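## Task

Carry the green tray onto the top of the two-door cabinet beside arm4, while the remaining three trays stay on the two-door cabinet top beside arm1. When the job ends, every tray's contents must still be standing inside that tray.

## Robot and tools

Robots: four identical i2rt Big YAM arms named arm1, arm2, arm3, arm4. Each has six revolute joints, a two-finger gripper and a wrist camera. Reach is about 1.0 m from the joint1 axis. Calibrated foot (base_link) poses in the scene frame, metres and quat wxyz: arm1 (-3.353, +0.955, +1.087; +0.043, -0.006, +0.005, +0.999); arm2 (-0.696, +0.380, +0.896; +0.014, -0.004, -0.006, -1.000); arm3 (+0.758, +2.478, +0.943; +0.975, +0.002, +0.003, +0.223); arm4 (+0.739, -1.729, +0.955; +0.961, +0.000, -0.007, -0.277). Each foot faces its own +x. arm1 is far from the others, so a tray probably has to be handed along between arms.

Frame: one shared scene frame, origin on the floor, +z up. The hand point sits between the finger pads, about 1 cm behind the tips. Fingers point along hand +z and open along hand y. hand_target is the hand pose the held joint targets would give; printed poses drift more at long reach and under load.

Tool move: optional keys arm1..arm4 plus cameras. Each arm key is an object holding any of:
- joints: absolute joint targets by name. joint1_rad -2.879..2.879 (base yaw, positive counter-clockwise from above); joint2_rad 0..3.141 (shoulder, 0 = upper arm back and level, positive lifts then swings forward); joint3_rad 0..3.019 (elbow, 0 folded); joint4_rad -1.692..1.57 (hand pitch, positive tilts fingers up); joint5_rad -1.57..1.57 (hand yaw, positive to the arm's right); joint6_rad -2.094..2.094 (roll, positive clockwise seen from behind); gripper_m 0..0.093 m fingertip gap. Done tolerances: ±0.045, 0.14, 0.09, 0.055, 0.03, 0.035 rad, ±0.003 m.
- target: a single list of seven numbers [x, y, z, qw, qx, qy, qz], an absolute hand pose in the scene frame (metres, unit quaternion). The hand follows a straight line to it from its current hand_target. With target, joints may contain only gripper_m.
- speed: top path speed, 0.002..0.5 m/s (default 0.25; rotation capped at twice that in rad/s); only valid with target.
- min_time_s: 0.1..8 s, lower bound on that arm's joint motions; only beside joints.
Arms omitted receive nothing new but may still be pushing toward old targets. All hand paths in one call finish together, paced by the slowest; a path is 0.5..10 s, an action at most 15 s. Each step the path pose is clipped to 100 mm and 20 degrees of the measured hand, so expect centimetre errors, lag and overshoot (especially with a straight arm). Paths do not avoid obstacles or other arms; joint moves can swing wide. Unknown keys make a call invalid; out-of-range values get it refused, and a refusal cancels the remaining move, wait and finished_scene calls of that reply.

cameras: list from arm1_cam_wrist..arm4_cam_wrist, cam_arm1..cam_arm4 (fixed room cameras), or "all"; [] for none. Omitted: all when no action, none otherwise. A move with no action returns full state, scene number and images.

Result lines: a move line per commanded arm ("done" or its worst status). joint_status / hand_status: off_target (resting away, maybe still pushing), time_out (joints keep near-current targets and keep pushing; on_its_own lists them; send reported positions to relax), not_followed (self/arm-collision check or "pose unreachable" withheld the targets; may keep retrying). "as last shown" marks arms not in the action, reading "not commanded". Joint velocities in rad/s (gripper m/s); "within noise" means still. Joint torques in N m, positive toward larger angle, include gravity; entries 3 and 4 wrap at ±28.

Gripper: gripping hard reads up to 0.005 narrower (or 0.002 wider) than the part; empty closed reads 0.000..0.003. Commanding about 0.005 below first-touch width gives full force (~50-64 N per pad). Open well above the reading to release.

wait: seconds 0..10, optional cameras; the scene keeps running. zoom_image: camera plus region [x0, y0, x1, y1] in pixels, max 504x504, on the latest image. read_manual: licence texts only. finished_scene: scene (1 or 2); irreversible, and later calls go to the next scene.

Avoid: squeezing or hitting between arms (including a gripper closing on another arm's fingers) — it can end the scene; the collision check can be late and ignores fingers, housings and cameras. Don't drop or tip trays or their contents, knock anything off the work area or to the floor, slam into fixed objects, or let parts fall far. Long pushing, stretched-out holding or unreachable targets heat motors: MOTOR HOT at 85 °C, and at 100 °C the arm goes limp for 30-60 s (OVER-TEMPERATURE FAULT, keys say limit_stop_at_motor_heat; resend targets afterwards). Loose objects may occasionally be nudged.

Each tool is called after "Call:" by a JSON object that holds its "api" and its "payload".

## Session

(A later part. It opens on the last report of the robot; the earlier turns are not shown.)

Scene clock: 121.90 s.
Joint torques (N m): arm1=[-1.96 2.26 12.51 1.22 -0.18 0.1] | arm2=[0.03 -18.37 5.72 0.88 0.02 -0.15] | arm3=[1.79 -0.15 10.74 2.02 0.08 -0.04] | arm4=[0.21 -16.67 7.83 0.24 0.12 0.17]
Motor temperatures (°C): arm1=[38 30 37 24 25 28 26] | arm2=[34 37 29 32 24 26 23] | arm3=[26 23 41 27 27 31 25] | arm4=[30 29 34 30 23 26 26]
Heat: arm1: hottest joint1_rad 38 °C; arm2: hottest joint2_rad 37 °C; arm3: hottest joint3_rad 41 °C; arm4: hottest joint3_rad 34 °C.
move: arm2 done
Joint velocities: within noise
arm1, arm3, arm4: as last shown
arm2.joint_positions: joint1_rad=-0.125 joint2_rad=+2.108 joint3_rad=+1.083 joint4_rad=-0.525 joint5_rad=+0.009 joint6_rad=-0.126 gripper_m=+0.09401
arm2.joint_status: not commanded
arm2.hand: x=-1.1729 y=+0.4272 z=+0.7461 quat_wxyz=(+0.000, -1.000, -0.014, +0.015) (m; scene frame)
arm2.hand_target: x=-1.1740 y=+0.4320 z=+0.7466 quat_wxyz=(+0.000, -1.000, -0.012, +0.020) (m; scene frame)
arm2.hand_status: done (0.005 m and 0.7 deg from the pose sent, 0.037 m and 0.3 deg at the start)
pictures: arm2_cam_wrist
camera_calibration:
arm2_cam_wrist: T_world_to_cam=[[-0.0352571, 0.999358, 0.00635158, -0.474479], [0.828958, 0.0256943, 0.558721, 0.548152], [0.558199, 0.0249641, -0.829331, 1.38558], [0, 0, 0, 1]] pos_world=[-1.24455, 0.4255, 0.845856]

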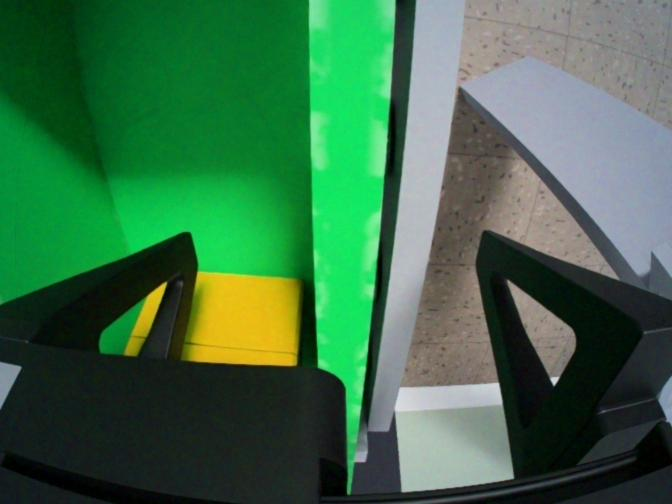

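Call:
{"api": "move", "payload": {"arm2": {"joints": {"gripper_m": 0.0}}, "cameras": ["arm2_cam_wrist"]}}

Scene clock: 125.90 s.
Joint torques (N m): arm1=[-1.9 1.96 12.57 1.2 -0.2 0.13] | arm2=[0.09 -18.26 5.71 0.8 -0.08 -0.17] | arm3=[1.67 -0.26 10.77 2.02 0.08 -0.06] | arm4=[0.21 -16.79 7.84 0.25 0.12 0.15]
Motor temperatures (°C): arm1=[38 30 37 24 25 28 26] | arm2=[34 37 28 31 24 26 23] | arm3=[26 23 41 27 27 31 25] | arm4=[30 29 34 30 23 26 26]
Heat: arm1: hottest joint1_rad 38 °C; arm2: hottest joint2_rad 37 °C; arm3: hottest joint3_rad 41 °C; arm4: hottest joint3_rad 34 °C.
move: arm2 off_target
Joint velocities: within noise
arm1, arm3, arm4: as last shown
arm2.joint_positions: joint1_rad=-0.127 joint2_rad=+2.108 joint3_rad=+1.083 joint4_rad=-0.523 joint5_rad=+0.011 joint6_rad=-0.124 gripper_m=+0.01081
arm2.joint_status: gripper_m off_target (ended at +0.01083, target +0.00000)
arm2.hand: x=-1.1733 y=+0.4283 z=+0.7461 quat_wxyz=(+0.001, -1.000, -0.012, +0.016) (m; scene frame)
arm2.hand_target: x=-1.1740 y=+0.4321 z=+0.7465 quat_wxyz=(+0.000, -1.000, -0.012, +0.020) (m; scene frame)
arm2.hand_status: not commanded
pictures: arm2_cam_wrist
camera_calibration:
arm2_cam_wrist: T_world_to_cam=[[-0.0318095, 0.999458, 0.00848138, -0.473141], [0.830212, 0.021696, 0.557026, 0.553021], [0.55654, 0.02476, -0.830452, 1.38477], [0, 0, 0, 1]] pos_world=[-1.24486, 0.426599, 0.845954]

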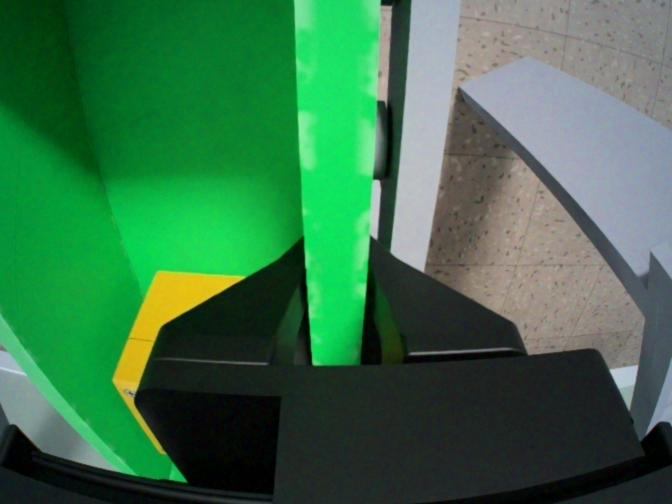

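Call:
{"api": "move", "payload": {"arm2": {"target": [-1.178, 0.4321, 0.81, 0, 0.9998, 0.0122, -0.02], "speed": 0.12}, "cameras": ["arm2_cam_wrist", "cam_arm2"]}}

Call:
{"api": "zoom_image", "payload": {"camera": "cam_arm2", "region": [210, 200, 360, 350]}}

Scene clock: 127.53 s.
Joint torques (N m): arm1=[-1.49 2.26 12.56 1.22 -0.18 0.13] | arm2=[0.15 -19.49 7.88 -0.18 -0.14 -0.15] | arm3=[1.96 -0.21 10.74 2.02 0.06 -0.06] | arm4=[0.26 -16.67 7.82 0.25 0.11 0.16]
Motor temperatures (°C): arm1=[38 30 37 24 25 28 26] | arm2=[34 38 28 31 24 26 23] | arm3=[26 23 41 27 27 31 25] | arm4=[30 29 34 30 23 26 26]
Heat: arm1: hottest joint1_rad 38 °C; arm2: hottest joint2_rad 38 °C; arm3: hottest joint3_rad 41 °C; arm4: hottest joint3_rad 34 °C.
move: arm2 off_target
Joint velocities: within noise
arm1, arm3, arm4: as last shown
arm2.joint_positions: joint1_rad=-0.127 joint2_rad=+1.995 joint3_rad=+1.082 joint4_rad=-0.641 joint5_rad=+0.013 joint6_rad=-0.125 gripper_m=+0.01081
arm2.joint_status: not commanded
arm2.hand: x=-1.1718 y=+0.4290 z=+0.7967 quat_wxyz=(+0.002, -1.000, -0.013, +0.012) (m; scene frame)
arm2.hand_target: x=-1.1779 y=+0.4321 z=+0.8099 quat_wxyz=(+0.000, -1.000, -0.012, +0.020) (m; scene frame)
arm2.hand_status: off_target (0.015 m and 0.9 deg from the pose sent, 0.064 m and 0.5 deg at the start)
pictures: arm2_cam_wrist, cam_arm2
camera_calibration:
arm2_cam_wrist: T_world_to_cam=[[-0.0322075, 0.99944, 0.00911527, -0.475297], [0.826293, 0.0214945, 0.562831, 0.514424], [0.56232, 0.0256592, -0.826522, 1.4292], [0, 0, 0, 1]] pos_world=[-1.24404, 0.427301, 0.896066]

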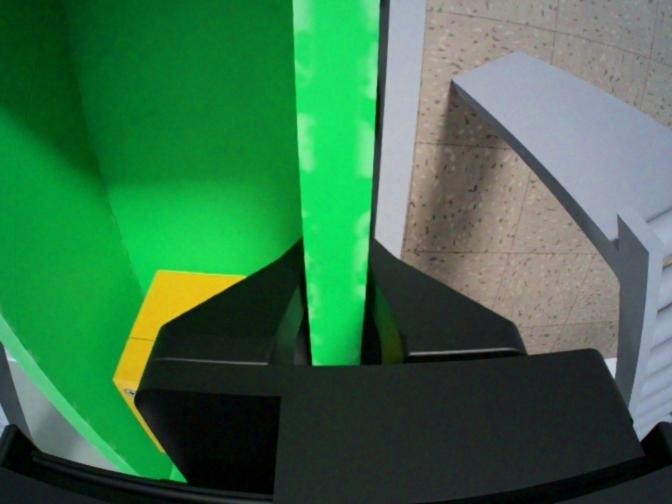

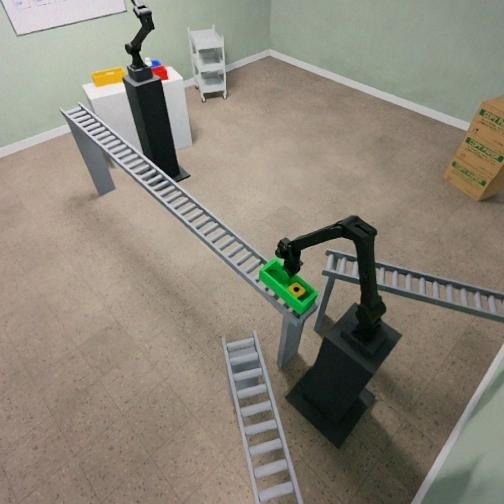

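Scaled by 3.360 from the camera's 504x504 image, which has a finer 720x720 frame.

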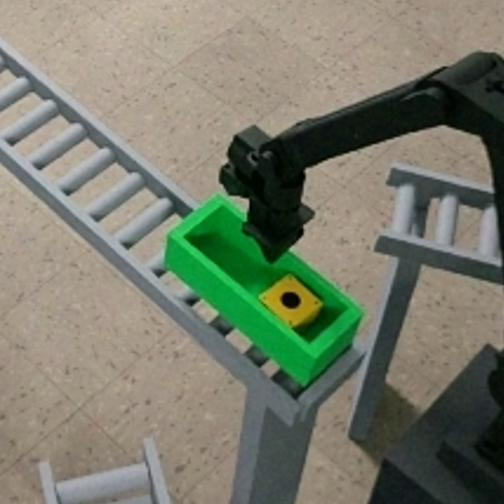

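Call:
{"api": "move", "payload": {"arm2": {"joints": {"joint1_rad": 0.9006, "joint2_rad": 1.831, "joint3_rad": 1.235, "joint4_rad": -0.9355, "joint5_rad": 0.0, "joint6_rad": 1.452}, "min_time_s": 3}, "cameras": ["arm2_cam_wrist", "cam_arm2"]}}

Call:
{"api": "zoom_image", "payload": {"camera": "cam_arm2", "region": [180, 230, 360, 410]}}

Scene clock: 134.13 s.
Joint torques (N m): arm1=[-1.73 2.14 12.55 1.16 -0.18 0.1] | arm2=[0.32 -20.42 13.79 -0.03 -0.14 0] | arm3=[1.61 -0.44 10.73 2.07 0.09 -0.05] | arm4=[0.21 -16.73 7.83 0.24 0.11 0.16]
Motor temperatures (°C): arm1=[38 30 38 24 25 28 26] | arm2=[34 38 29 31 24 26 24] | arm3=[26 23 41 27 27 31 25] | arm4=[30 29 34 30 23 26 26]
Heat: arm1: hottest joint1_rad 38 °C; arm2: hottest joint2_rad 38 °C; arm3: hottest joint3_rad 41 °C; arm4: hottest joint3_rad 34 °C.
move: arm2 done
Joint velocities: within noise
arm1, arm3, arm4: as last shown
arm2.joint_positions: joint1_rad=+0.903 joint2_rad=+1.870 joint3_rad=+1.170 joint4_rad=-0.928 joint5_rad=+0.009 joint6_rad=+1.447 gripper_m=+0.01081
arm2.joint_status: all done
arm2.hand: x=-0.9828 y=-0.0010 z=+0.8811 quat_wxyz=(+0.021, -0.967, +0.255, -0.004) (m; scene frame)
arm2.hand_target: x=-1.0026 y=-0.0281 z=+0.9194 quat_wxyz=(-0.025, -0.966, +0.259, +0.010) (m; scene frame)
arm2.hand_status: not commanded
pictures: arm2_cam_wrist, cam_arm2
camera_calibration:
arm2_cam_wrist: T_world_to_cam=[[0.487049, 0.872044, 0.0481885, 0.435608], [0.697606, -0.421634, 0.579284, 0.178537], [0.525479, -0.248523, -0.8137, 1.35596], [0, 0, 0, 1]] pos_world=[-1.04924, 0.0323952, 0.978929]

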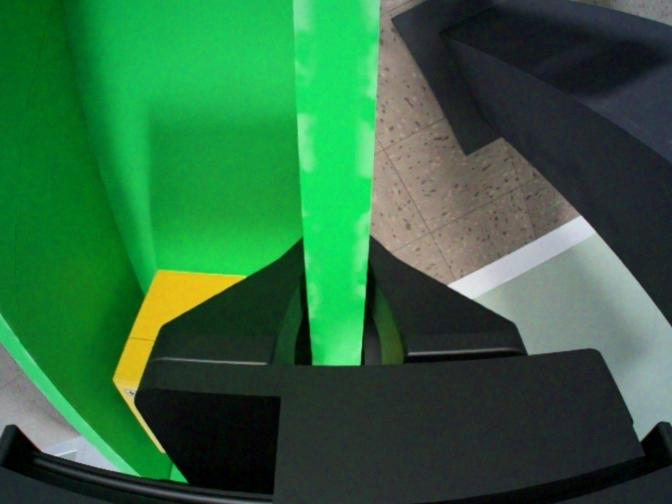

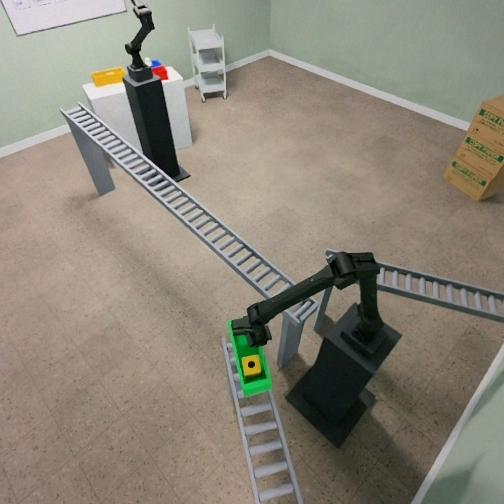

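Scaled by 2.800 from the camera's 504x504 image, which has a finer 720x720 frame.

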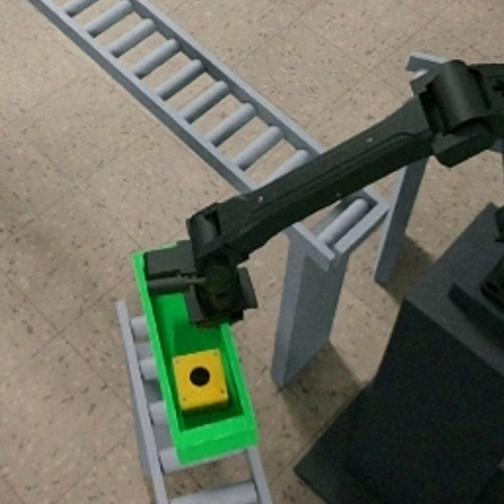

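Call:
{"api": "move", "payload": {"arm2": {"target": [-1.0111, -0.0406, 0.862, 0.0462, 0.9659, -0.2588, -0.0305], "speed": 0.15}, "cameras": ["arm2_cam_wrist", "cam_arm2"]}}

Call:
{"api": "zoom_image", "payload": {"camera": "cam_arm2", "region": [180, 230, 360, 410]}}

Scene clock: 137.40 s.
Joint torques (N m): arm1=[-1.67 1.96 12.56 1.18 -0.17 0.11] | arm2=[1.03 -20.13 9.91 1.14 -0.06 0.01] | arm3=[1.96 -0.5 10.71 2.02 0.07 -0.06] | arm4=[0.21 -16.67 7.8 0.21 0.12 0.16]
Motor temperatures (°C): arm1=[38 30 38 24 25 28 26] | arm2=[34 38 29 31 24 26 24] | arm3=[26 23 41 27 27 31 25] | arm4=[30 29 34 30 23 26 26]
Heat: arm1: hottest joint1_rad 38 °C; arm2: hottest joint2_rad 38 °C; arm3: hottest joint3_rad 41 °C; arm4: hottest joint3_rad 34 °C.
move: arm2 off_target
Joint velocities: within noise
arm1.joint_positions: joint1_rad=+0.101 joint2_rad=+0.631 joint3_rad=+1.345 joint4_rad=-1.257 joint5_rad=+0.003 joint6_rad=-0.465 gripper_m=+0.06994
arm1.joint_status: not commanded
arm1.hand: x=-3.6162 y=+0.9581 z=+1.6145 quat_wxyz=(-0.105, +0.849, +0.205, -0.475) (m; scene frame)
arm1.hand_target: x=-3.6110 y=+0.9610 z=+1.6309 quat_wxyz=(-0.106, +0.847, +0.194, -0.484) (m; scene frame)
arm1.hand_status: not commanded
arm2.joint_positions: joint1_rad=+0.903 joint2_rad=+1.951 joint3_rad=+1.170 joint4_rad=-0.763 joint5_rad=+0.029 joint6_rad=+1.452 gripper_m=+0.01081
arm2.joint_status: not commanded
arm2.hand: x=-1.0021 y=-0.0208 z=+0.8429 quat_wxyz=(-0.014, -0.966, +0.258, +0.021) (m; scene frame)
arm2.hand_target: x=-1.0107 y=-0.0400 z=+0.8625 quat_wxyz=(-0.046, -0.964, +0.258, +0.030) (m; scene frame)
arm2.hand_status: off_target (0.029 m and 3.9 deg from the pose sent, 0.052 m and 8.7 deg at the start)
arm3.joint_positions: joint1_rad=-0.331 joint2_rad=+0.647 joint3_rad=+1.368 joint4_rad=-1.341 joint5_rad=+0.187 joint6_rad=+0.489 gripper_m=+0.09396
arm3.joint_status: not commanded
arm3.hand: x=+1.0113 y=+2.4730 z=+1.4646 quat_wxyz=(-0.457, -0.206, -0.864, -0.057) (m; scene frame)
arm3.hand_target: x=+1.0095 y=+2.4728 z=+1.4774 quat_wxyz=(-0.469, -0.206, -0.857, -0.062) (m; scene frame)
arm3.hand_status: not commanded
arm4.joint_positions: joint1_rad=+0.101 joint2_rad=+1.626 joint3_rad=+1.188 joint4_rad=-1.122 joint5_rad=+0.000 joint6_rad=+1.542 gripper_m=+0.09398
arm4.joint_status: not commanded
arm4.hand: x=+1.1483 y=-1.9330 z=+1.0569 quat_wxyz=(-0.011, -0.842, -0.539, -0.008) (m; scene frame)
arm4.hand_target: x=+1.1455 y=-1.9284 z=+1.0563 quat_wxyz=(-0.006, -0.843, -0.537, -0.005) (m; scene frame)
arm4.hand_status: not commanded
pictures: arm2_cam_wrist, cam_arm2
camera_calibration:
arm2_cam_wrist: T_world_to_cam=[[0.492184, 0.869911, -0.0317811, 0.536578], [0.733056, -0.394511, 0.554066, 0.26315], [0.469451, -0.296, -0.831866, 1.28828], [0, 0, 0, 1]] pos_world=[-1.06178, 0.01837, 0.942924]

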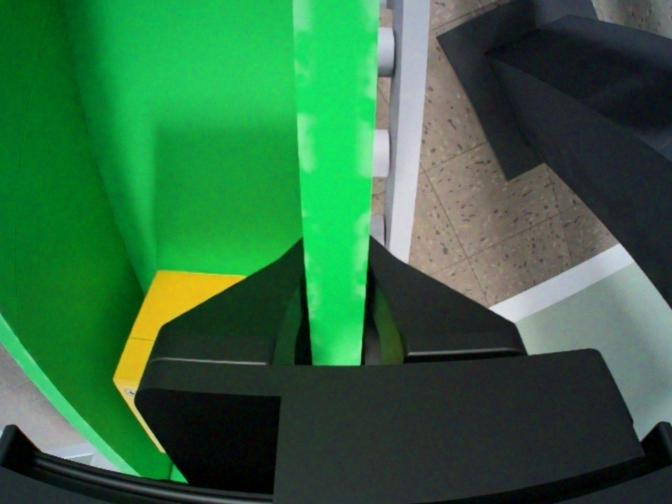

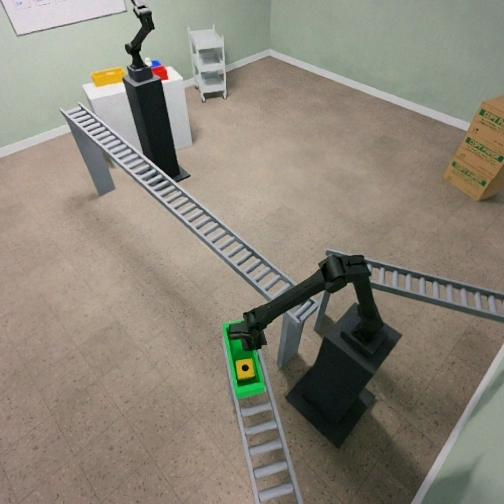

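Scaled by 2.800 from the camera's 504x504 image, which has a finer 720x720 frame.

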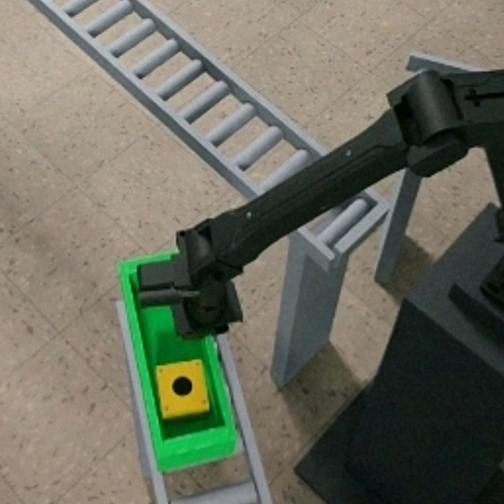

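Call:
{"api": "zoom_image", "payload": {"camera": "arm2_cam_wrist", "region": [280, 0, 480, 260]}}

Scaled by 1.938 from the camera's 672x504 image, which has a finer 960x720 frame.

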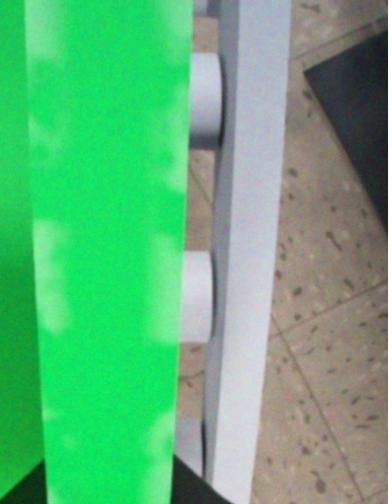

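Call:
{"api": "move", "payload": {"arm2": {"target": [-1.0019, -0.0247, 0.832, 0.0198, 0.9686, -0.2487, -0.0232], "speed": 0.12}, "cameras": ["arm2_cam_wrist", "cam_arm2"]}}

Call:
{"api": "zoom_image", "payload": {"camera": "arm2_cam_wrist", "region": [280, 0, 480, 260]}}

Call:
{"api": "zoom_image", "payload": {"camera": "cam_arm2", "region": [180, 230, 360, 410]}}

Scene clock: 141.87 s.
Joint torques (N m): arm1=[-1.44 2.2 12.52 1.22 -0.17 0.12] | arm2=[0.85 -19.72 8.94 0.98 -0.04 -0.15] | arm3=[1.49 -0.26 10.81 2.06 0.11 -0.07] | arm4=[0.21 -16.73 7.83 0.27 0.11 0.16]
Motor temperatures (°C): arm1=[38 30 38 24 25 28 26] | arm2=[34 38 29 31 24 26 24] | arm3=[26 23 41 27 27 31 25] | arm4=[30 29 34 30 23 26 26]
Heat: arm1: hottest joint1_rad 38 °C; arm2: hottest joint2_rad 38 °C; arm3: hottest joint3_rad 41 °C; arm4: hottest joint3_rad 34 °C.
move: arm2 off_target
Joint velocities: within noise
arm1, arm3, arm4: as last shown
arm2.joint_positions: joint1_rad=+0.903 joint2_rad=+1.990 joint3_rad=+1.146 joint4_rad=-0.742 joint5_rad=+0.034 joint6_rad=+1.444 gripper_m=+0.01081
arm2.joint_status: not commanded
arm2.hand: x=-0.9937 y=-0.0080 z=+0.8178 quat_wxyz=(+0.007, -0.967, +0.254, +0.016) (m; scene frame)
arm2.hand_target: x=-1.0016 y=-0.0244 z=+0.8324 quat_wxyz=(-0.020, -0.968, +0.249, +0.023) (m; scene frame)
arm2.hand_status: off_target (0.023 m and 3.3 deg from the pose sent, 0.012 m and 1.4 deg at the start)
pictures: arm2_cam_wrist, cam_arm2
camera_calibration:
arm2_cam_wrist: T_world_to_cam=[[0.484841, 0.874529, 0.0112777, 0.478065], [0.724861, -0.409013, 0.554333, 0.267526], [0.489393, -0.260589, -0.832219, 1.28757], [0, 0, 0, 1]] pos_world=[-1.05583, 0.0268664, 0.917851]

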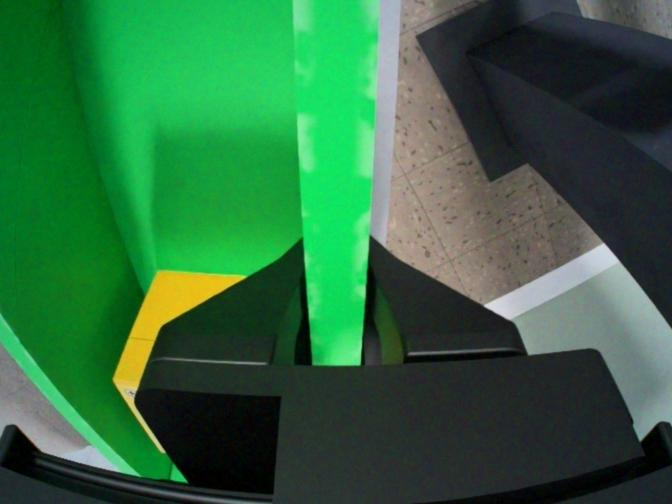

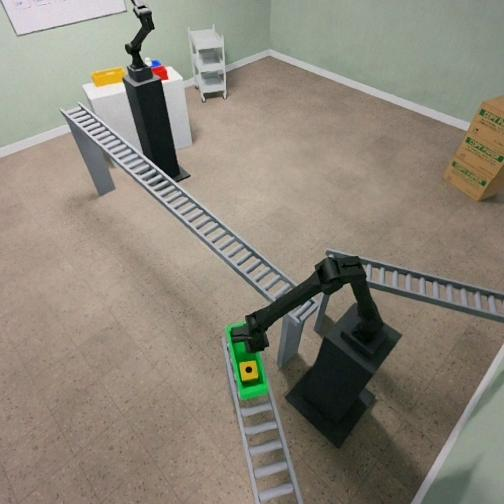

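Scaled by 1.938 from the camera's 672x504 image, which has a finer 960x720 frame.

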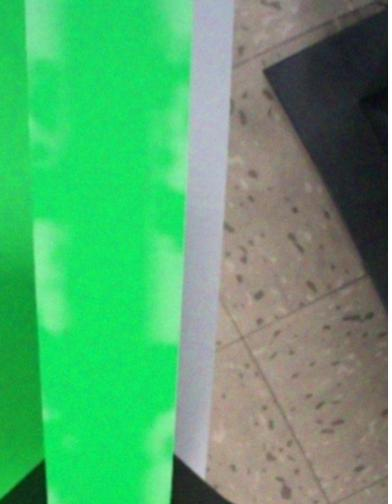

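Scaled by 2.800 from the camera's 504x504 image, which has a finer 720x720 frame.

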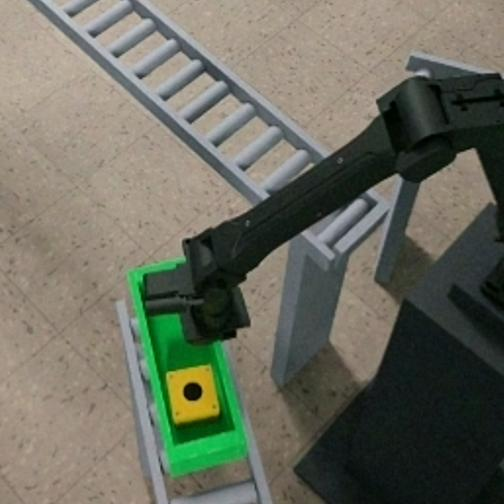

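Call:
{"api": "move", "payload": {"arm2": {"target": [-1.0016, -0.0244, 0.763, 0.0198, 0.9686, -0.2487, -0.0232], "speed": 0.12}, "cameras": ["arm2_cam_wrist", "cam_arm2"]}}

Call:
{"api": "zoom_image", "payload": {"camera": "arm2_cam_wrist", "region": [280, 0, 480, 260]}}

Call:
{"api": "zoom_image", "payload": {"camera": "cam_arm2", "region": [180, 230, 360, 410]}}

Scene clock: 144.73 s.
Joint torques (N m): arm1=[-1.67 2.02 12.66 1.17 -0.16 0.13] | arm2=[1.03 -20.6 7.53 0.96 -0.05 -0.13] | arm3=[1.9 -0.38 10.74 2.02 0.06 -0.06] | arm4=[0.15 -16.79 7.8 0.27 0.12 0.17]
Motor temperatures (°C): arm1=[38 30 38 24 25 28 26] | arm2=[34 38 29 31 24 26 24] | arm3=[26 23 41 27 27 31 25] | arm4=[30 29 34 30 23 26 26]
Heat: arm1: hottest joint1_rad 38 °C; arm2: hottest joint2_rad 38 °C; arm3: hottest joint3_rad 41 °C; arm4: hottest joint3_rad 34 °C.
move: arm2 off_target
Joint velocities: within noise
arm1, arm3, arm4: as last shown
arm2.joint_positions: joint1_rad=+0.903 joint2_rad=+2.132 joint3_rad=+1.137 joint4_rad=-0.592 joint5_rad=+0.035 joint6_rad=+1.443 gripper_m=+0.01081
arm2.joint_status: not commanded
arm2.hand: x=-0.9925 y=-0.0063 z=+0.7489 quat_wxyz=(+0.008, -0.967, +0.253, +0.016) (m; scene frame)
arm2.hand_target: x=-1.0014 y=-0.0240 z=+0.7635 quat_wxyz=(-0.020, -0.968, +0.249, +0.023) (m; scene frame)
arm2.hand_status: off_target (0.025 m and 3.3 deg from the pose sent, 0.058 m and 3.3 deg at the start)
pictures: arm2_cam_wrist, cam_arm2
camera_calibration:
arm2_cam_wrist: T_world_to_cam=[[0.484169, 0.874891, 0.0120985, 0.475441], [0.72509, -0.408931, 0.554095, 0.305891], [0.48972, -0.259503, -0.832366, 1.23058], [0, 0, 0, 1]] pos_world=[-1.05463, 0.0284696, 0.849051]

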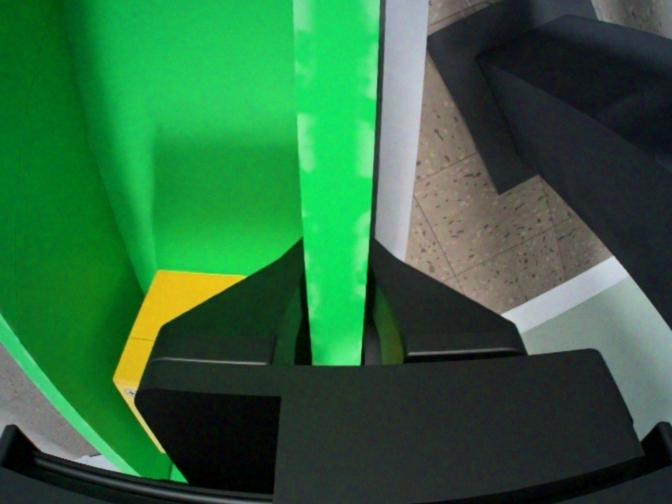

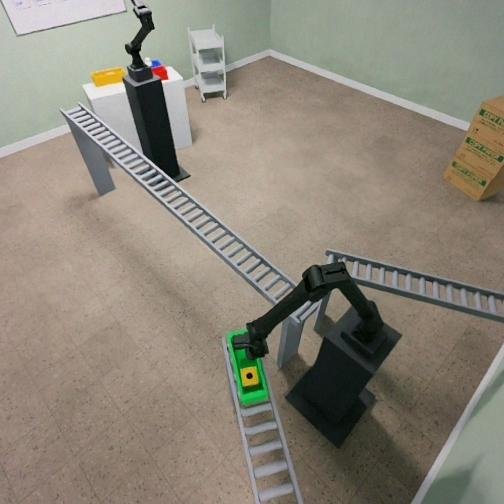

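Scaled by 1.938 from the camera's 672x504 image, which has a finer 960x720 frame.

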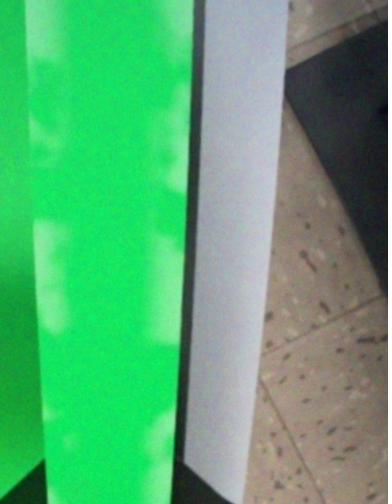

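Scaled by 2.800 from the camera's 504x504 image, which has a finer 720x720 frame.

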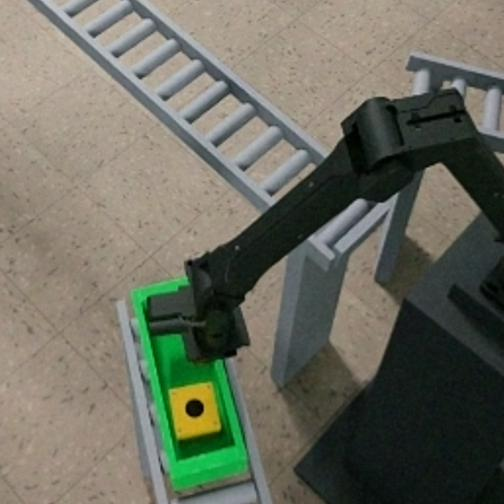

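Call:
{"api": "move", "payload": {"arm2": {"target": [-1.0020, -0.0247, 0.735, 0.0198, 0.9686, -0.2487, -0.0232], "speed": 0.06}, "cameras": ["arm2_cam_wrist"]}}

Call:
{"api": "zoom_image", "payload": {"camera": "arm2_cam_wrist", "region": [280, 0, 480, 260]}}

Scene clock: 146.20 s.
Joint torques (N m): arm1=[-1.49 2.02 12.59 1.14 -0.19 0.11] | arm2=[0.73 -19.02 7.88 0.95 0.36 -0.06] | arm3=[1.85 -0.62 10.66 2 0.08 -0.06] | arm4=[0.21 -16.73 7.87 0.24 0.12 0.17]
Motor temperatures (°C): arm1=[38 30 38 24 25 28 26] | arm2=[34 38 29 31 24 26 24] | arm3=[26 23 41 27 27 31 25] | arm4=[30 29 34 30 23 26 26]
Heat: arm1: hottest joint1_rad 38 °C; arm2: hottest joint2_rad 38 °C; arm3: hottest joint3_rad 41 °C; arm4: hottest joint3_rad 34 °C.
move: arm2 off_target
Joint velocities: within noise
arm1, arm3, arm4: as last shown
arm2.joint_positions: joint1_rad=+0.903 joint2_rad=+2.172 joint3_rad=+1.137 joint4_rad=-0.535 joint5_rad=+0.025 joint6_rad=+1.437 gripper_m=+0.01081
arm2.joint_status: not commanded
arm2.hand: x=-0.9925 y=-0.0095 z=+0.7304 quat_wxyz=(-0.002, -0.968, +0.250, +0.014) (m; scene frame)
arm2.hand_target: x=-1.0018 y=-0.0244 z=+0.7355 quat_wxyz=(-0.020, -0.968, +0.249, +0.023) (m; scene frame)
arm2.hand_status: off_target (0.019 m and 2.3 deg from the pose sent, 0.025 m and 3.3 deg at the start)
pictures: arm2_cam_wrist
camera_calibration:
arm2_cam_wrist: T_world_to_cam=[[0.478456, 0.878093, -0.00571105, 0.485905], [0.728827, -0.39348, 0.560343, 0.314184], [0.489786, -0.272262, -0.828241, 1.21128], [0, 0, 0, 1]] pos_world=[-1.05474, 0.0267398, 0.829952]

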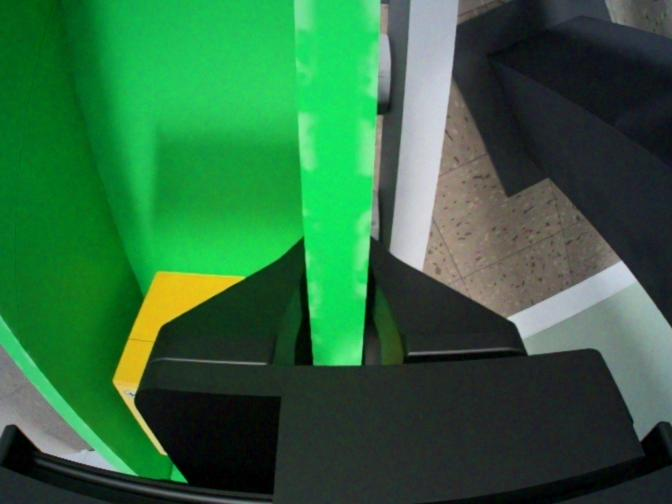

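Scaled by 1.938 from the camera's 672x504 image, which has a finer 960x720 frame.

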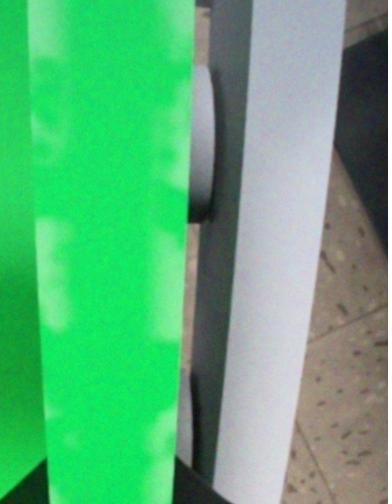

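Call:
{"api": "move", "payload": {"arm2": {"target": [-1.0020, -0.0247, 0.725, 0.0198, 0.9686, -0.2487, -0.0232], "speed": 0.06}, "cameras": ["arm2_cam_wrist", "cam_arm2"]}}

Call:
{"api": "zoom_image", "payload": {"camera": "cam_arm2", "region": [180, 230, 360, 410]}}

Scene clock: 147.83 s.
Joint torques (N m): arm1=[-1.61 2.14 12.52 1.21 -0.16 0.11] | arm2=[0.85 -17.26 8.18 1.02 0.46 -0.03] | arm3=[1.9 0.03 10.81 2.02 0.08 -0.07] | arm4=[0.21 -16.67 7.84 0.21 0.13 0.16]
Motor temperatures (°C): arm1=[37 30 39 24 25 28 26] | arm2=[34 38 29 31 24 26 24] | arm3=[26 23 41 27 27 31 25] | arm4=[30 29 34 30 23 26 26]
Heat: arm1: hottest joint3_rad 39 °C; arm2: hottest joint2_rad 38 °C; arm3: hottest joint3_rad 41 °C; arm4: hottest joint3_rad 34 °C.
move: arm2 off_target
Joint velocities: within noise
arm1, arm3, arm4: as last shown
arm2.joint_positions: joint1_rad=+0.903 joint2_rad=+2.177 joint3_rad=+1.137 joint4_rad=-0.517 joint5_rad=+0.023 joint6_rad=+1.433 gripper_m=+0.01081
arm2.joint_status: not commanded
arm2.hand: x=-0.9940 y=-0.0120 z=+0.7279 quat_wxyz=(-0.008, -0.968, +0.249, +0.016) (m; scene frame)
arm2.hand_target: x=-1.0018 y=-0.0243 z=+0.7254 quat_wxyz=(-0.020, -0.968, +0.249, +0.023) (m; scene frame)
arm2.hand_status: off_target (0.015 m and 1.6 deg from the pose sent, 0.019 m and 2.3 deg at the start)
pictures: arm2_cam_wrist, cam_arm2
camera_calibration:
arm2_cam_wrist: T_world_to_cam=[[0.475339, 0.87961, -0.0184088, 0.494925], [0.733545, -0.38468, 0.560297, 0.320415], [0.485762, -0.279835, -0.828087, 1.20502], [0, 0, 0, 1]] pos_world=[-1.05565, 0.0251218, 0.827444]

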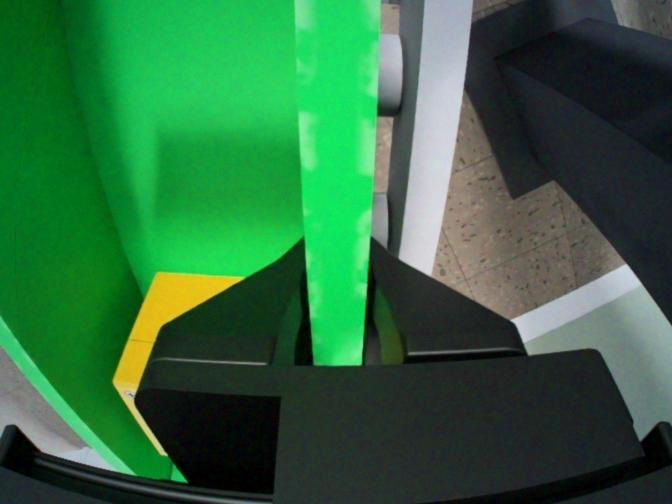

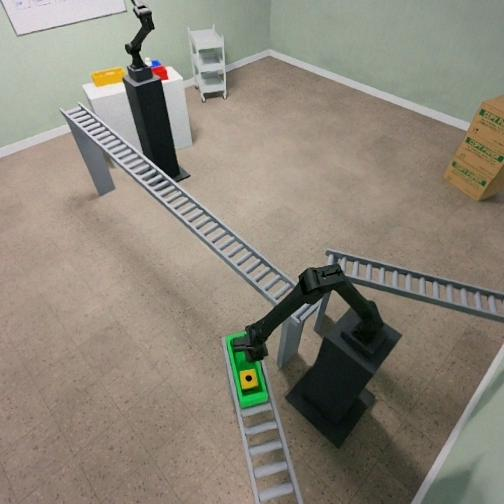

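Scaled by 2.800 from the camera's 504x504 image, which has a finer 720x720 frame.

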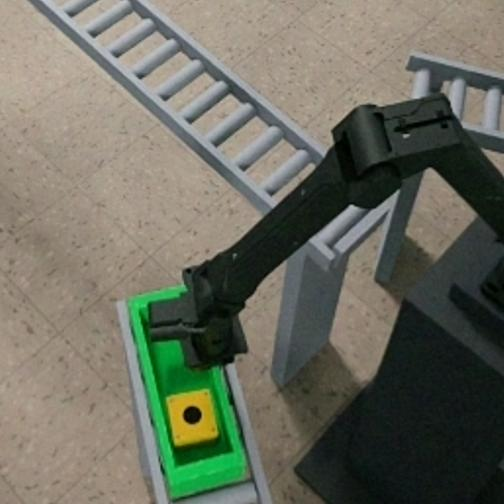

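Call:
{"api": "move", "payload": {"arm2": {"target": [-1.0018, -0.0243, 0.92, 0.0198, 0.9686, -0.2487, -0.0232], "speed": 0.4, "joints": {"gripper_m": 0.07}}, "arm4": {"joints": {"joint1_rad": 1.4716, "joint2_rad": 2.24, "joint3_rad": 1.3672, "joint4_rad": -0.6987, "joint5_rad": 0.0, "joint6_rad": 1.413}, "min_time_s": 3}, "cameras": ["cam_arm2", "arm4_cam_wrist"]}}

Scene clock: 154.23 s.
Joint torques (N m): arm1=[-1.49 1.85 12.46 1.07 -0.18 0.11] | arm2=[0.62 -14.92 11.52 0.08 0.31 -0.04] | arm3=[1.67 -0.03 10.69 1.98 0.08 -0.07] | arm4=[-0.91 -21.77 8.42 0.92 0.12 -0.06]
Motor temperatures (°C): arm1=[37 30 39 24 25 27 26] | arm2=[34 38 29 31 24 26 24] | arm3=[26 23 41 27 27 30 25] | arm4=[30 29 34 30 23 26 26]
Heat: arm1: hottest joint3_rad 39 °C; arm2: hottest joint2_rad 38 °C; arm3: hottest joint3_rad 41 °C; arm4: hottest joint3_rad 34 °C.
move: arm2 done; arm4 done
Joint velocities: within noise
arm1, arm3: as last shown
arm2.joint_positions: joint1_rad=+0.903 joint2_rad=+1.800 joint3_rad=+1.195 joint4_rad=-0.920 joint5_rad=+0.026 joint6_rad=+1.433 gripper_m=+0.06994
arm2.joint_status: all done
arm2.hand: x=-0.9985 y=-0.0172 z=+0.9214 quat_wxyz=(-0.022, -0.968, +0.249, +0.024) (m; scene frame)
arm2.hand_target: x=-1.0018 y=-0.0241 z=+0.9201 quat_wxyz=(-0.020, -0.968, +0.249, +0.023) (m; scene frame)
arm2.hand_status: done (0.008 m and 0.3 deg from the pose sent, 0.193 m and 1.6 deg at the start)
arm4.joint_positions: joint1_rad=+1.477 joint2_rad=+2.226 joint3_rad=+1.335 joint4_rad=-0.708 joint5_rad=+0.000 joint6_rad=+1.425 gripper_m=+0.09398
arm4.joint_status: all done
arm4.hand: x=+1.0696 y=-1.3022 z=+0.8015 quat_wxyz=(-0.002, -0.252, -0.968, +0.014) (m; scene frame)
arm4.hand_target: x=+1.0819 y=-1.2916 z=+0.8022 quat_wxyz=(-0.007, -0.249, -0.968, +0.001) (m; scene frame)
arm4.hand_status: not commanded
pictures: arm4_cam_wrist, cam_arm2
camera_calibration:
arm4_cam_wrist: T_world_to_cam=[[-0.489709, -0.871724, 0.0167986, -0.62398], [-0.713039, 0.411504, 0.567662, 0.849374], [-0.501757, 0.266011, -0.823091, 1.66756], [0, 0, 0, 1]] pos_world=[1.13678, -1.33705, 0.900879]

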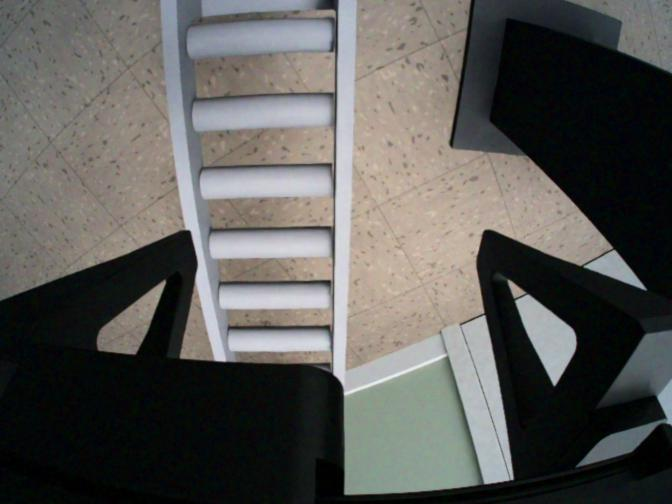

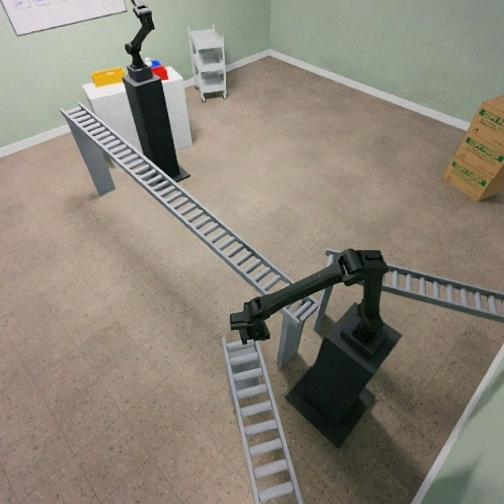

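Call:
{"api": "move", "payload": {"arm2": {"joints": {"joint1_rad": 0.436, "joint2_rad": 0.623, "joint3_rad": 1.436, "joint4_rad": -1.296, "joint5_rad": 0.0, "joint6_rad": 0.282}, "min_time_s": 3}, "cameras": ["cam_arm4", "arm4_cam_wrist"]}}

Scene clock: 158.60 s.
Joint torques (N m): arm1=[-1.44 1.96 12.63 1.16 -0.18 0.13] | arm2=[-0.09 3.37 12.19 1.46 0.04 -0.21] | arm3=[1.96 0.03 10.74 2.1 0.08 -0.06] | arm4=[-1.08 -21.83 8.39 0.88 0.13 -0.05]
Motor temperatures (°C): arm1=[37 29 39 24 25 27 26] | arm2=[34 37 30 31 24 26 24] | arm3=[26 23 41 27 27 30 25] | arm4=[30 30 34 30 23 26 26]
Heat: arm1: hottest joint3_rad 39 °C; arm2: hottest joint2_rad 37 °C; arm3: hottest joint3_rad 41 °C; arm4: hottest joint3_rad 34 °C.
move: arm2 done
Joint velocities: within noise
arm1, arm3, arm4: as last shown
arm2.joint_positions: joint1_rad=+0.446 joint2_rad=+0.619 joint3_rad=+1.405 joint4_rad=-1.283 joint5_rad=+0.002 joint6_rad=+0.289 gripper_m=+0.06994
arm2.joint_status: all done
arm2.hand: x=-0.9061 y=+0.2774 z=+1.4563 quat_wxyz=(-0.194, -0.852, -0.077, +0.479) (m; scene frame)
arm2.hand_target: x=-0.9028 y=+0.2813 z=+1.4672 quat_wxyz=(-0.193, -0.849, -0.076, +0.486) (m; scene frame)
arm2.hand_status: not commanded
pictures: arm4_cam_wrist, cam_arm4
camera_calibration:
arm4_cam_wrist: T_world_to_cam=[[-0.489709, -0.871724, 0.0167986, -0.62398], [-0.713039, 0.411504, 0.567662, 0.849374], [-0.501757, 0.266011, -0.823091, 1.66756], [0, 0, 0, 1]] pos_world=[1.13678, -1.33705, 0.900879]

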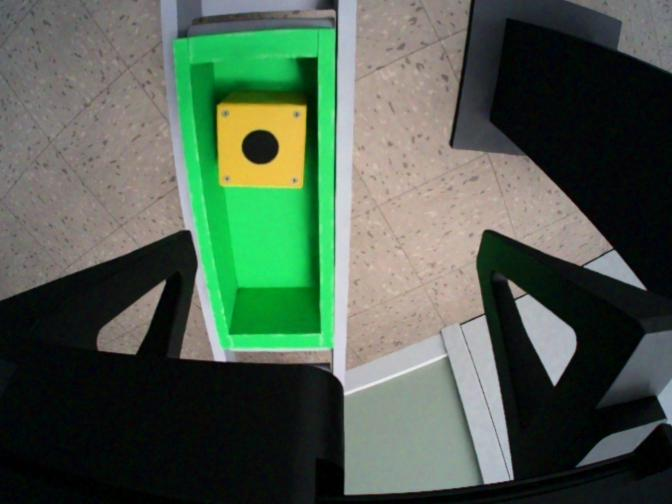

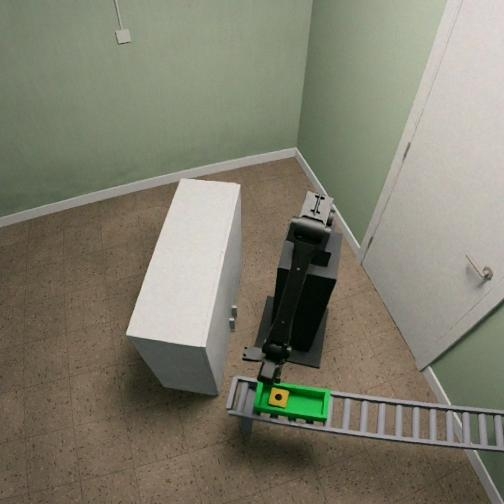

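Call:
{"api": "wait", "payload": {"seconds": 1.0, "cameras": ["cam_arm4", "arm4_cam_wrist"]}}

Call:
{"api": "zoom_image", "payload": {"camera": "arm4_cam_wrist", "region": [130, 0, 430, 360]}}

Call:
{"api": "zoom_image", "payload": {"camera": "cam_arm4", "region": [210, 330, 360, 460]}}

Scene clock: 159.93 s.
Joint torques (N m): arm1=[-1.49 2.2 12.55 1.13 -0.16 0.12] | arm2=[-0.38 3.31 12.19 1.47 0.05 -0.17] | arm3=[1.55 -0.03 10.73 2.06 0.09 -0.07] | arm4=[-1.03 -21.83 8.4 0.91 0.13 -0.05]
Motor temperatures (°C): arm1=[37 29 39 24 25 27 26] | arm2=[34 37 30 31 24 26 24] | arm3=[26 23 41 27 27 30 25] | arm4=[30 30 34 30 23 26 25]
Heat: arm1: hottest joint3_rad 39 °C; arm2: hottest joint2_rad 37 °C; arm3: hottest joint3_rad 41 °C; arm4: hottest joint3_rad 34 °C.
Joint velocities: within noise
arm1.joint_positions: joint1_rad=+0.101 joint2_rad=+0.631 joint3_rad=+1.345 joint4_rad=-1.257 joint5_rad=+0.003 joint6_rad=-0.465 gripper_m=+0.06994
arm1.joint_status: not commanded
arm1.hand: x=-3.6162 y=+0.9581 z=+1.6145 quat_wxyz=(-0.105, +0.849, +0.205, -0.475) (m; scene frame)
arm1.hand_target: x=-3.6110 y=+0.9610 z=+1.6309 quat_wxyz=(-0.106, +0.847, +0.194, -0.484) (m; scene frame)
arm1.hand_status: not commanded
arm2.joint_positions: joint1_rad=+0.446 joint2_rad=+0.619 joint3_rad=+1.405 joint4_rad=-1.283 joint5_rad=+0.002 joint6_rad=+0.289 gripper_m=+0.06994
arm2.joint_status: all done
arm2.hand: x=-0.9061 y=+0.2774 z=+1.4563 quat_wxyz=(-0.194, -0.852, -0.077, +0.479) (m; scene frame)
arm2.hand_target: x=-0.9028 y=+0.2813 z=+1.4672 quat_wxyz=(-0.193, -0.849, -0.076, +0.486) (m; scene frame)
arm2.hand_status: not commanded
arm3.joint_positions: joint1_rad=-0.331 joint2_rad=+0.647 joint3_rad=+1.368 joint4_rad=-1.341 joint5_rad=+0.187 joint6_rad=+0.489 gripper_m=+0.09396
arm3.joint_status: not commanded
arm3.hand: x=+1.0113 y=+2.4730 z=+1.4646 quat_wxyz=(-0.457, -0.206, -0.864, -0.057) (m; scene frame)
arm3.hand_target: x=+1.0095 y=+2.4728 z=+1.4774 quat_wxyz=(-0.469, -0.206, -0.857, -0.062) (m; scene frame)
arm3.hand_status: not commanded
arm4.joint_positions: joint1_rad=+1.477 joint2_rad=+2.226 joint3_rad=+1.335 joint4_rad=-0.708 joint5_rad=+0.000 joint6_rad=+1.425 gripper_m=+0.09398
arm4.joint_status: not commanded
arm4.hand: x=+1.0696 y=-1.3022 z=+0.8015 quat_wxyz=(-0.002, -0.252, -0.968, +0.014) (m; scene frame)
arm4.hand_target: x=+1.0819 y=-1.2916 z=+0.8022 quat_wxyz=(-0.007, -0.249, -0.968, +0.001) (m; scene frame)
arm4.hand_status: not commanded
wait: 1.00 s; at rest from the start
pictures: arm4_cam_wrist, cam_arm4
camera_calibration:
arm4_cam_wrist: T_world_to_cam=[[-0.489709, -0.871724, 0.0167986, -0.62398], [-0.713039, 0.411504, 0.567662, 0.849374], [-0.501757, 0.266011, -0.823091, 1.66756], [0, 0, 0, 1]] pos_world=[1.13678, -1.33705, 0.900879]

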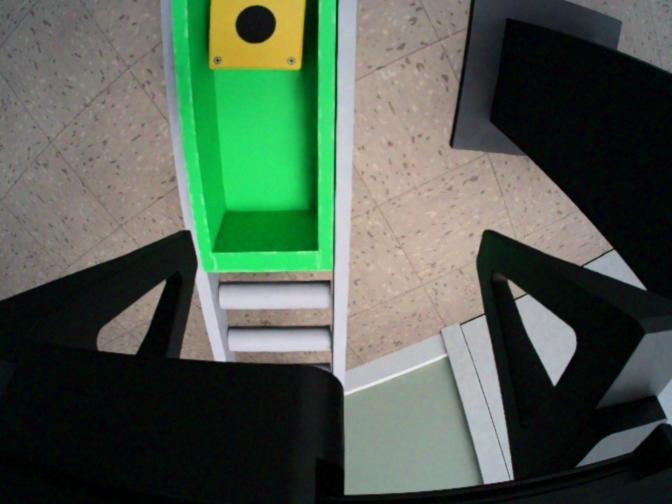

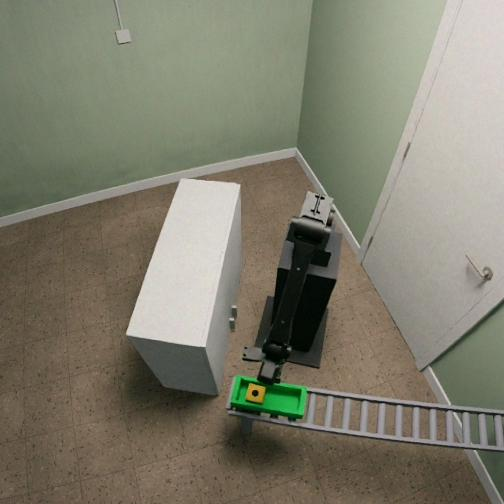

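Scaled by 1.400 from the camera's 672x504 image, which has a finer 960x720 frame.

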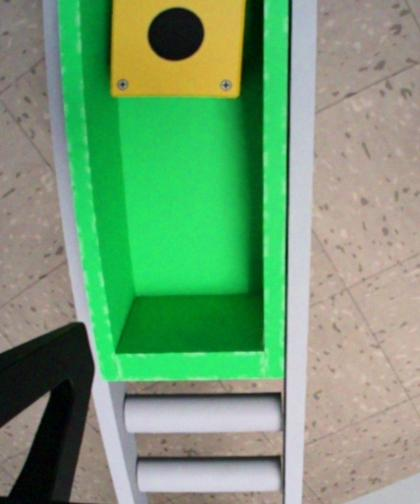

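Scaled by 3.360 from the camera's 504x504 image, which has a finer 720x720 frame.

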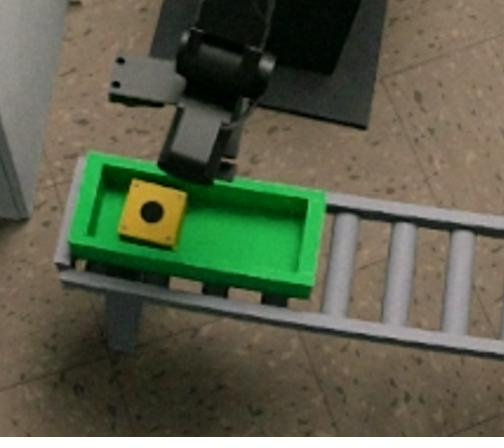

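Call:
{"api": "move", "payload": {"arm4": {"target": [1.0562, -1.2708, 0.655, -0.031, 0.2613, 0.9653, 0.0227], "speed": 0.25}, "cameras": ["arm4_cam_wrist", "cam_arm4"]}}

Call:
{"api": "zoom_image", "payload": {"camera": "arm4_cam_wrist", "region": [160, 0, 560, 400]}}

Scene clock: 165.17 s.
Joint torques (N m): arm1=[-2.02 2.14 12.59 1.07 -0.2 0.12] | arm2=[-0.26 3.37 12.15 1.46 0.04 -0.17] | arm3=[1.61 -0.32 10.81 2.1 0.07 -0.07] | arm4=[-0.32 -23.65 5.82 0.87 -0.02 0.2]
Motor temperatures (°C): arm1=[37 29 39 24 25 27 26] | arm2=[34 37 30 31 24 26 24] | arm3=[26 23 41 27 27 30 25] | arm4=[30 30 34 30 23 26 25]
Heat: arm1: hottest joint3_rad 39 °C; arm2: hottest joint2_rad 37 °C; arm3: hottest joint3_rad 41 °C; arm4: hottest joint3_rad 34 °C.
move: arm4 off_target
Joint velocities: within noise
arm1, arm2, arm3: as last shown
arm4.joint_positions: joint1_rad=+1.503 joint2_rad=+2.548 joint3_rad=+1.443 joint4_rad=-0.473 joint5_rad=-0.087 joint6_rad=+1.463 gripper_m=+0.09398
arm4.joint_status: not commanded
arm4.hand: x=+1.0509 y=-1.2825 z=+0.6544 quat_wxyz=(+0.034, -0.258, -0.966, -0.011) (m; scene frame)
arm4.hand_target: x=+1.0561 y=-1.2710 z=+0.6552 quat_wxyz=(+0.031, -0.261, -0.965, -0.023) (m; scene frame)
arm4.hand_status: off_target (0.013 m and 1.4 deg from the pose sent, 0.151 m and 5.7 deg at the start)
pictures: arm4_cam_wrist, cam_arm4
camera_calibration:
arm4_cam_wrist: T_world_to_cam=[[-0.501291, -0.865173, -0.0135255, -0.573109], [-0.673532, 0.380344, 0.633792, 0.786745], [-0.543196, 0.326824, -0.773385, 1.62081], [0, 0, 0, 1]] pos_world=[1.12302, -1.32479, 0.747126]

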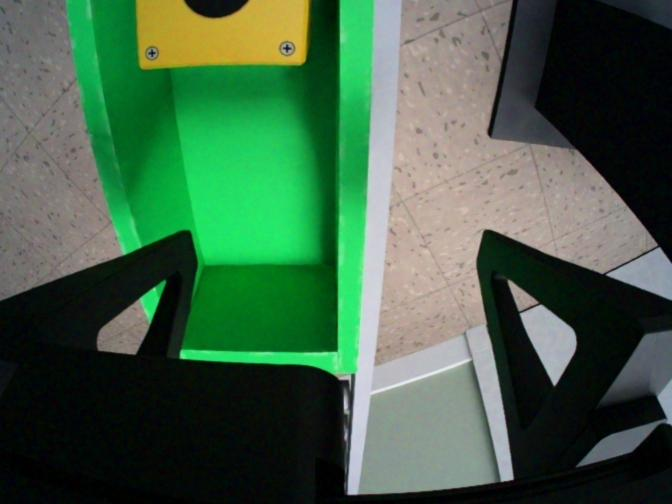

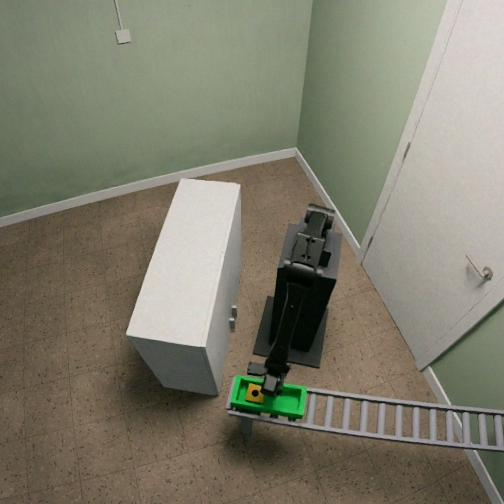

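Scaled by 1.260 from the camera's 672x504 image, which has a finer 960x720 frame.

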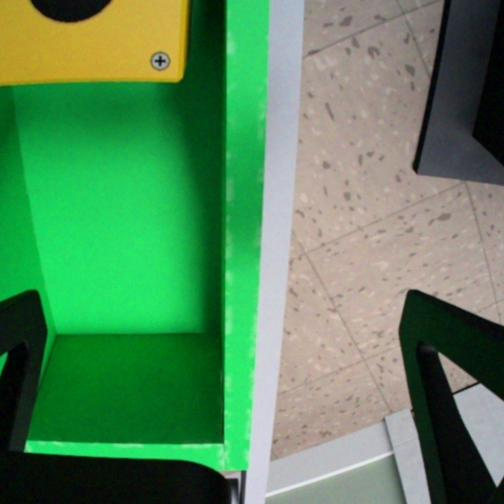

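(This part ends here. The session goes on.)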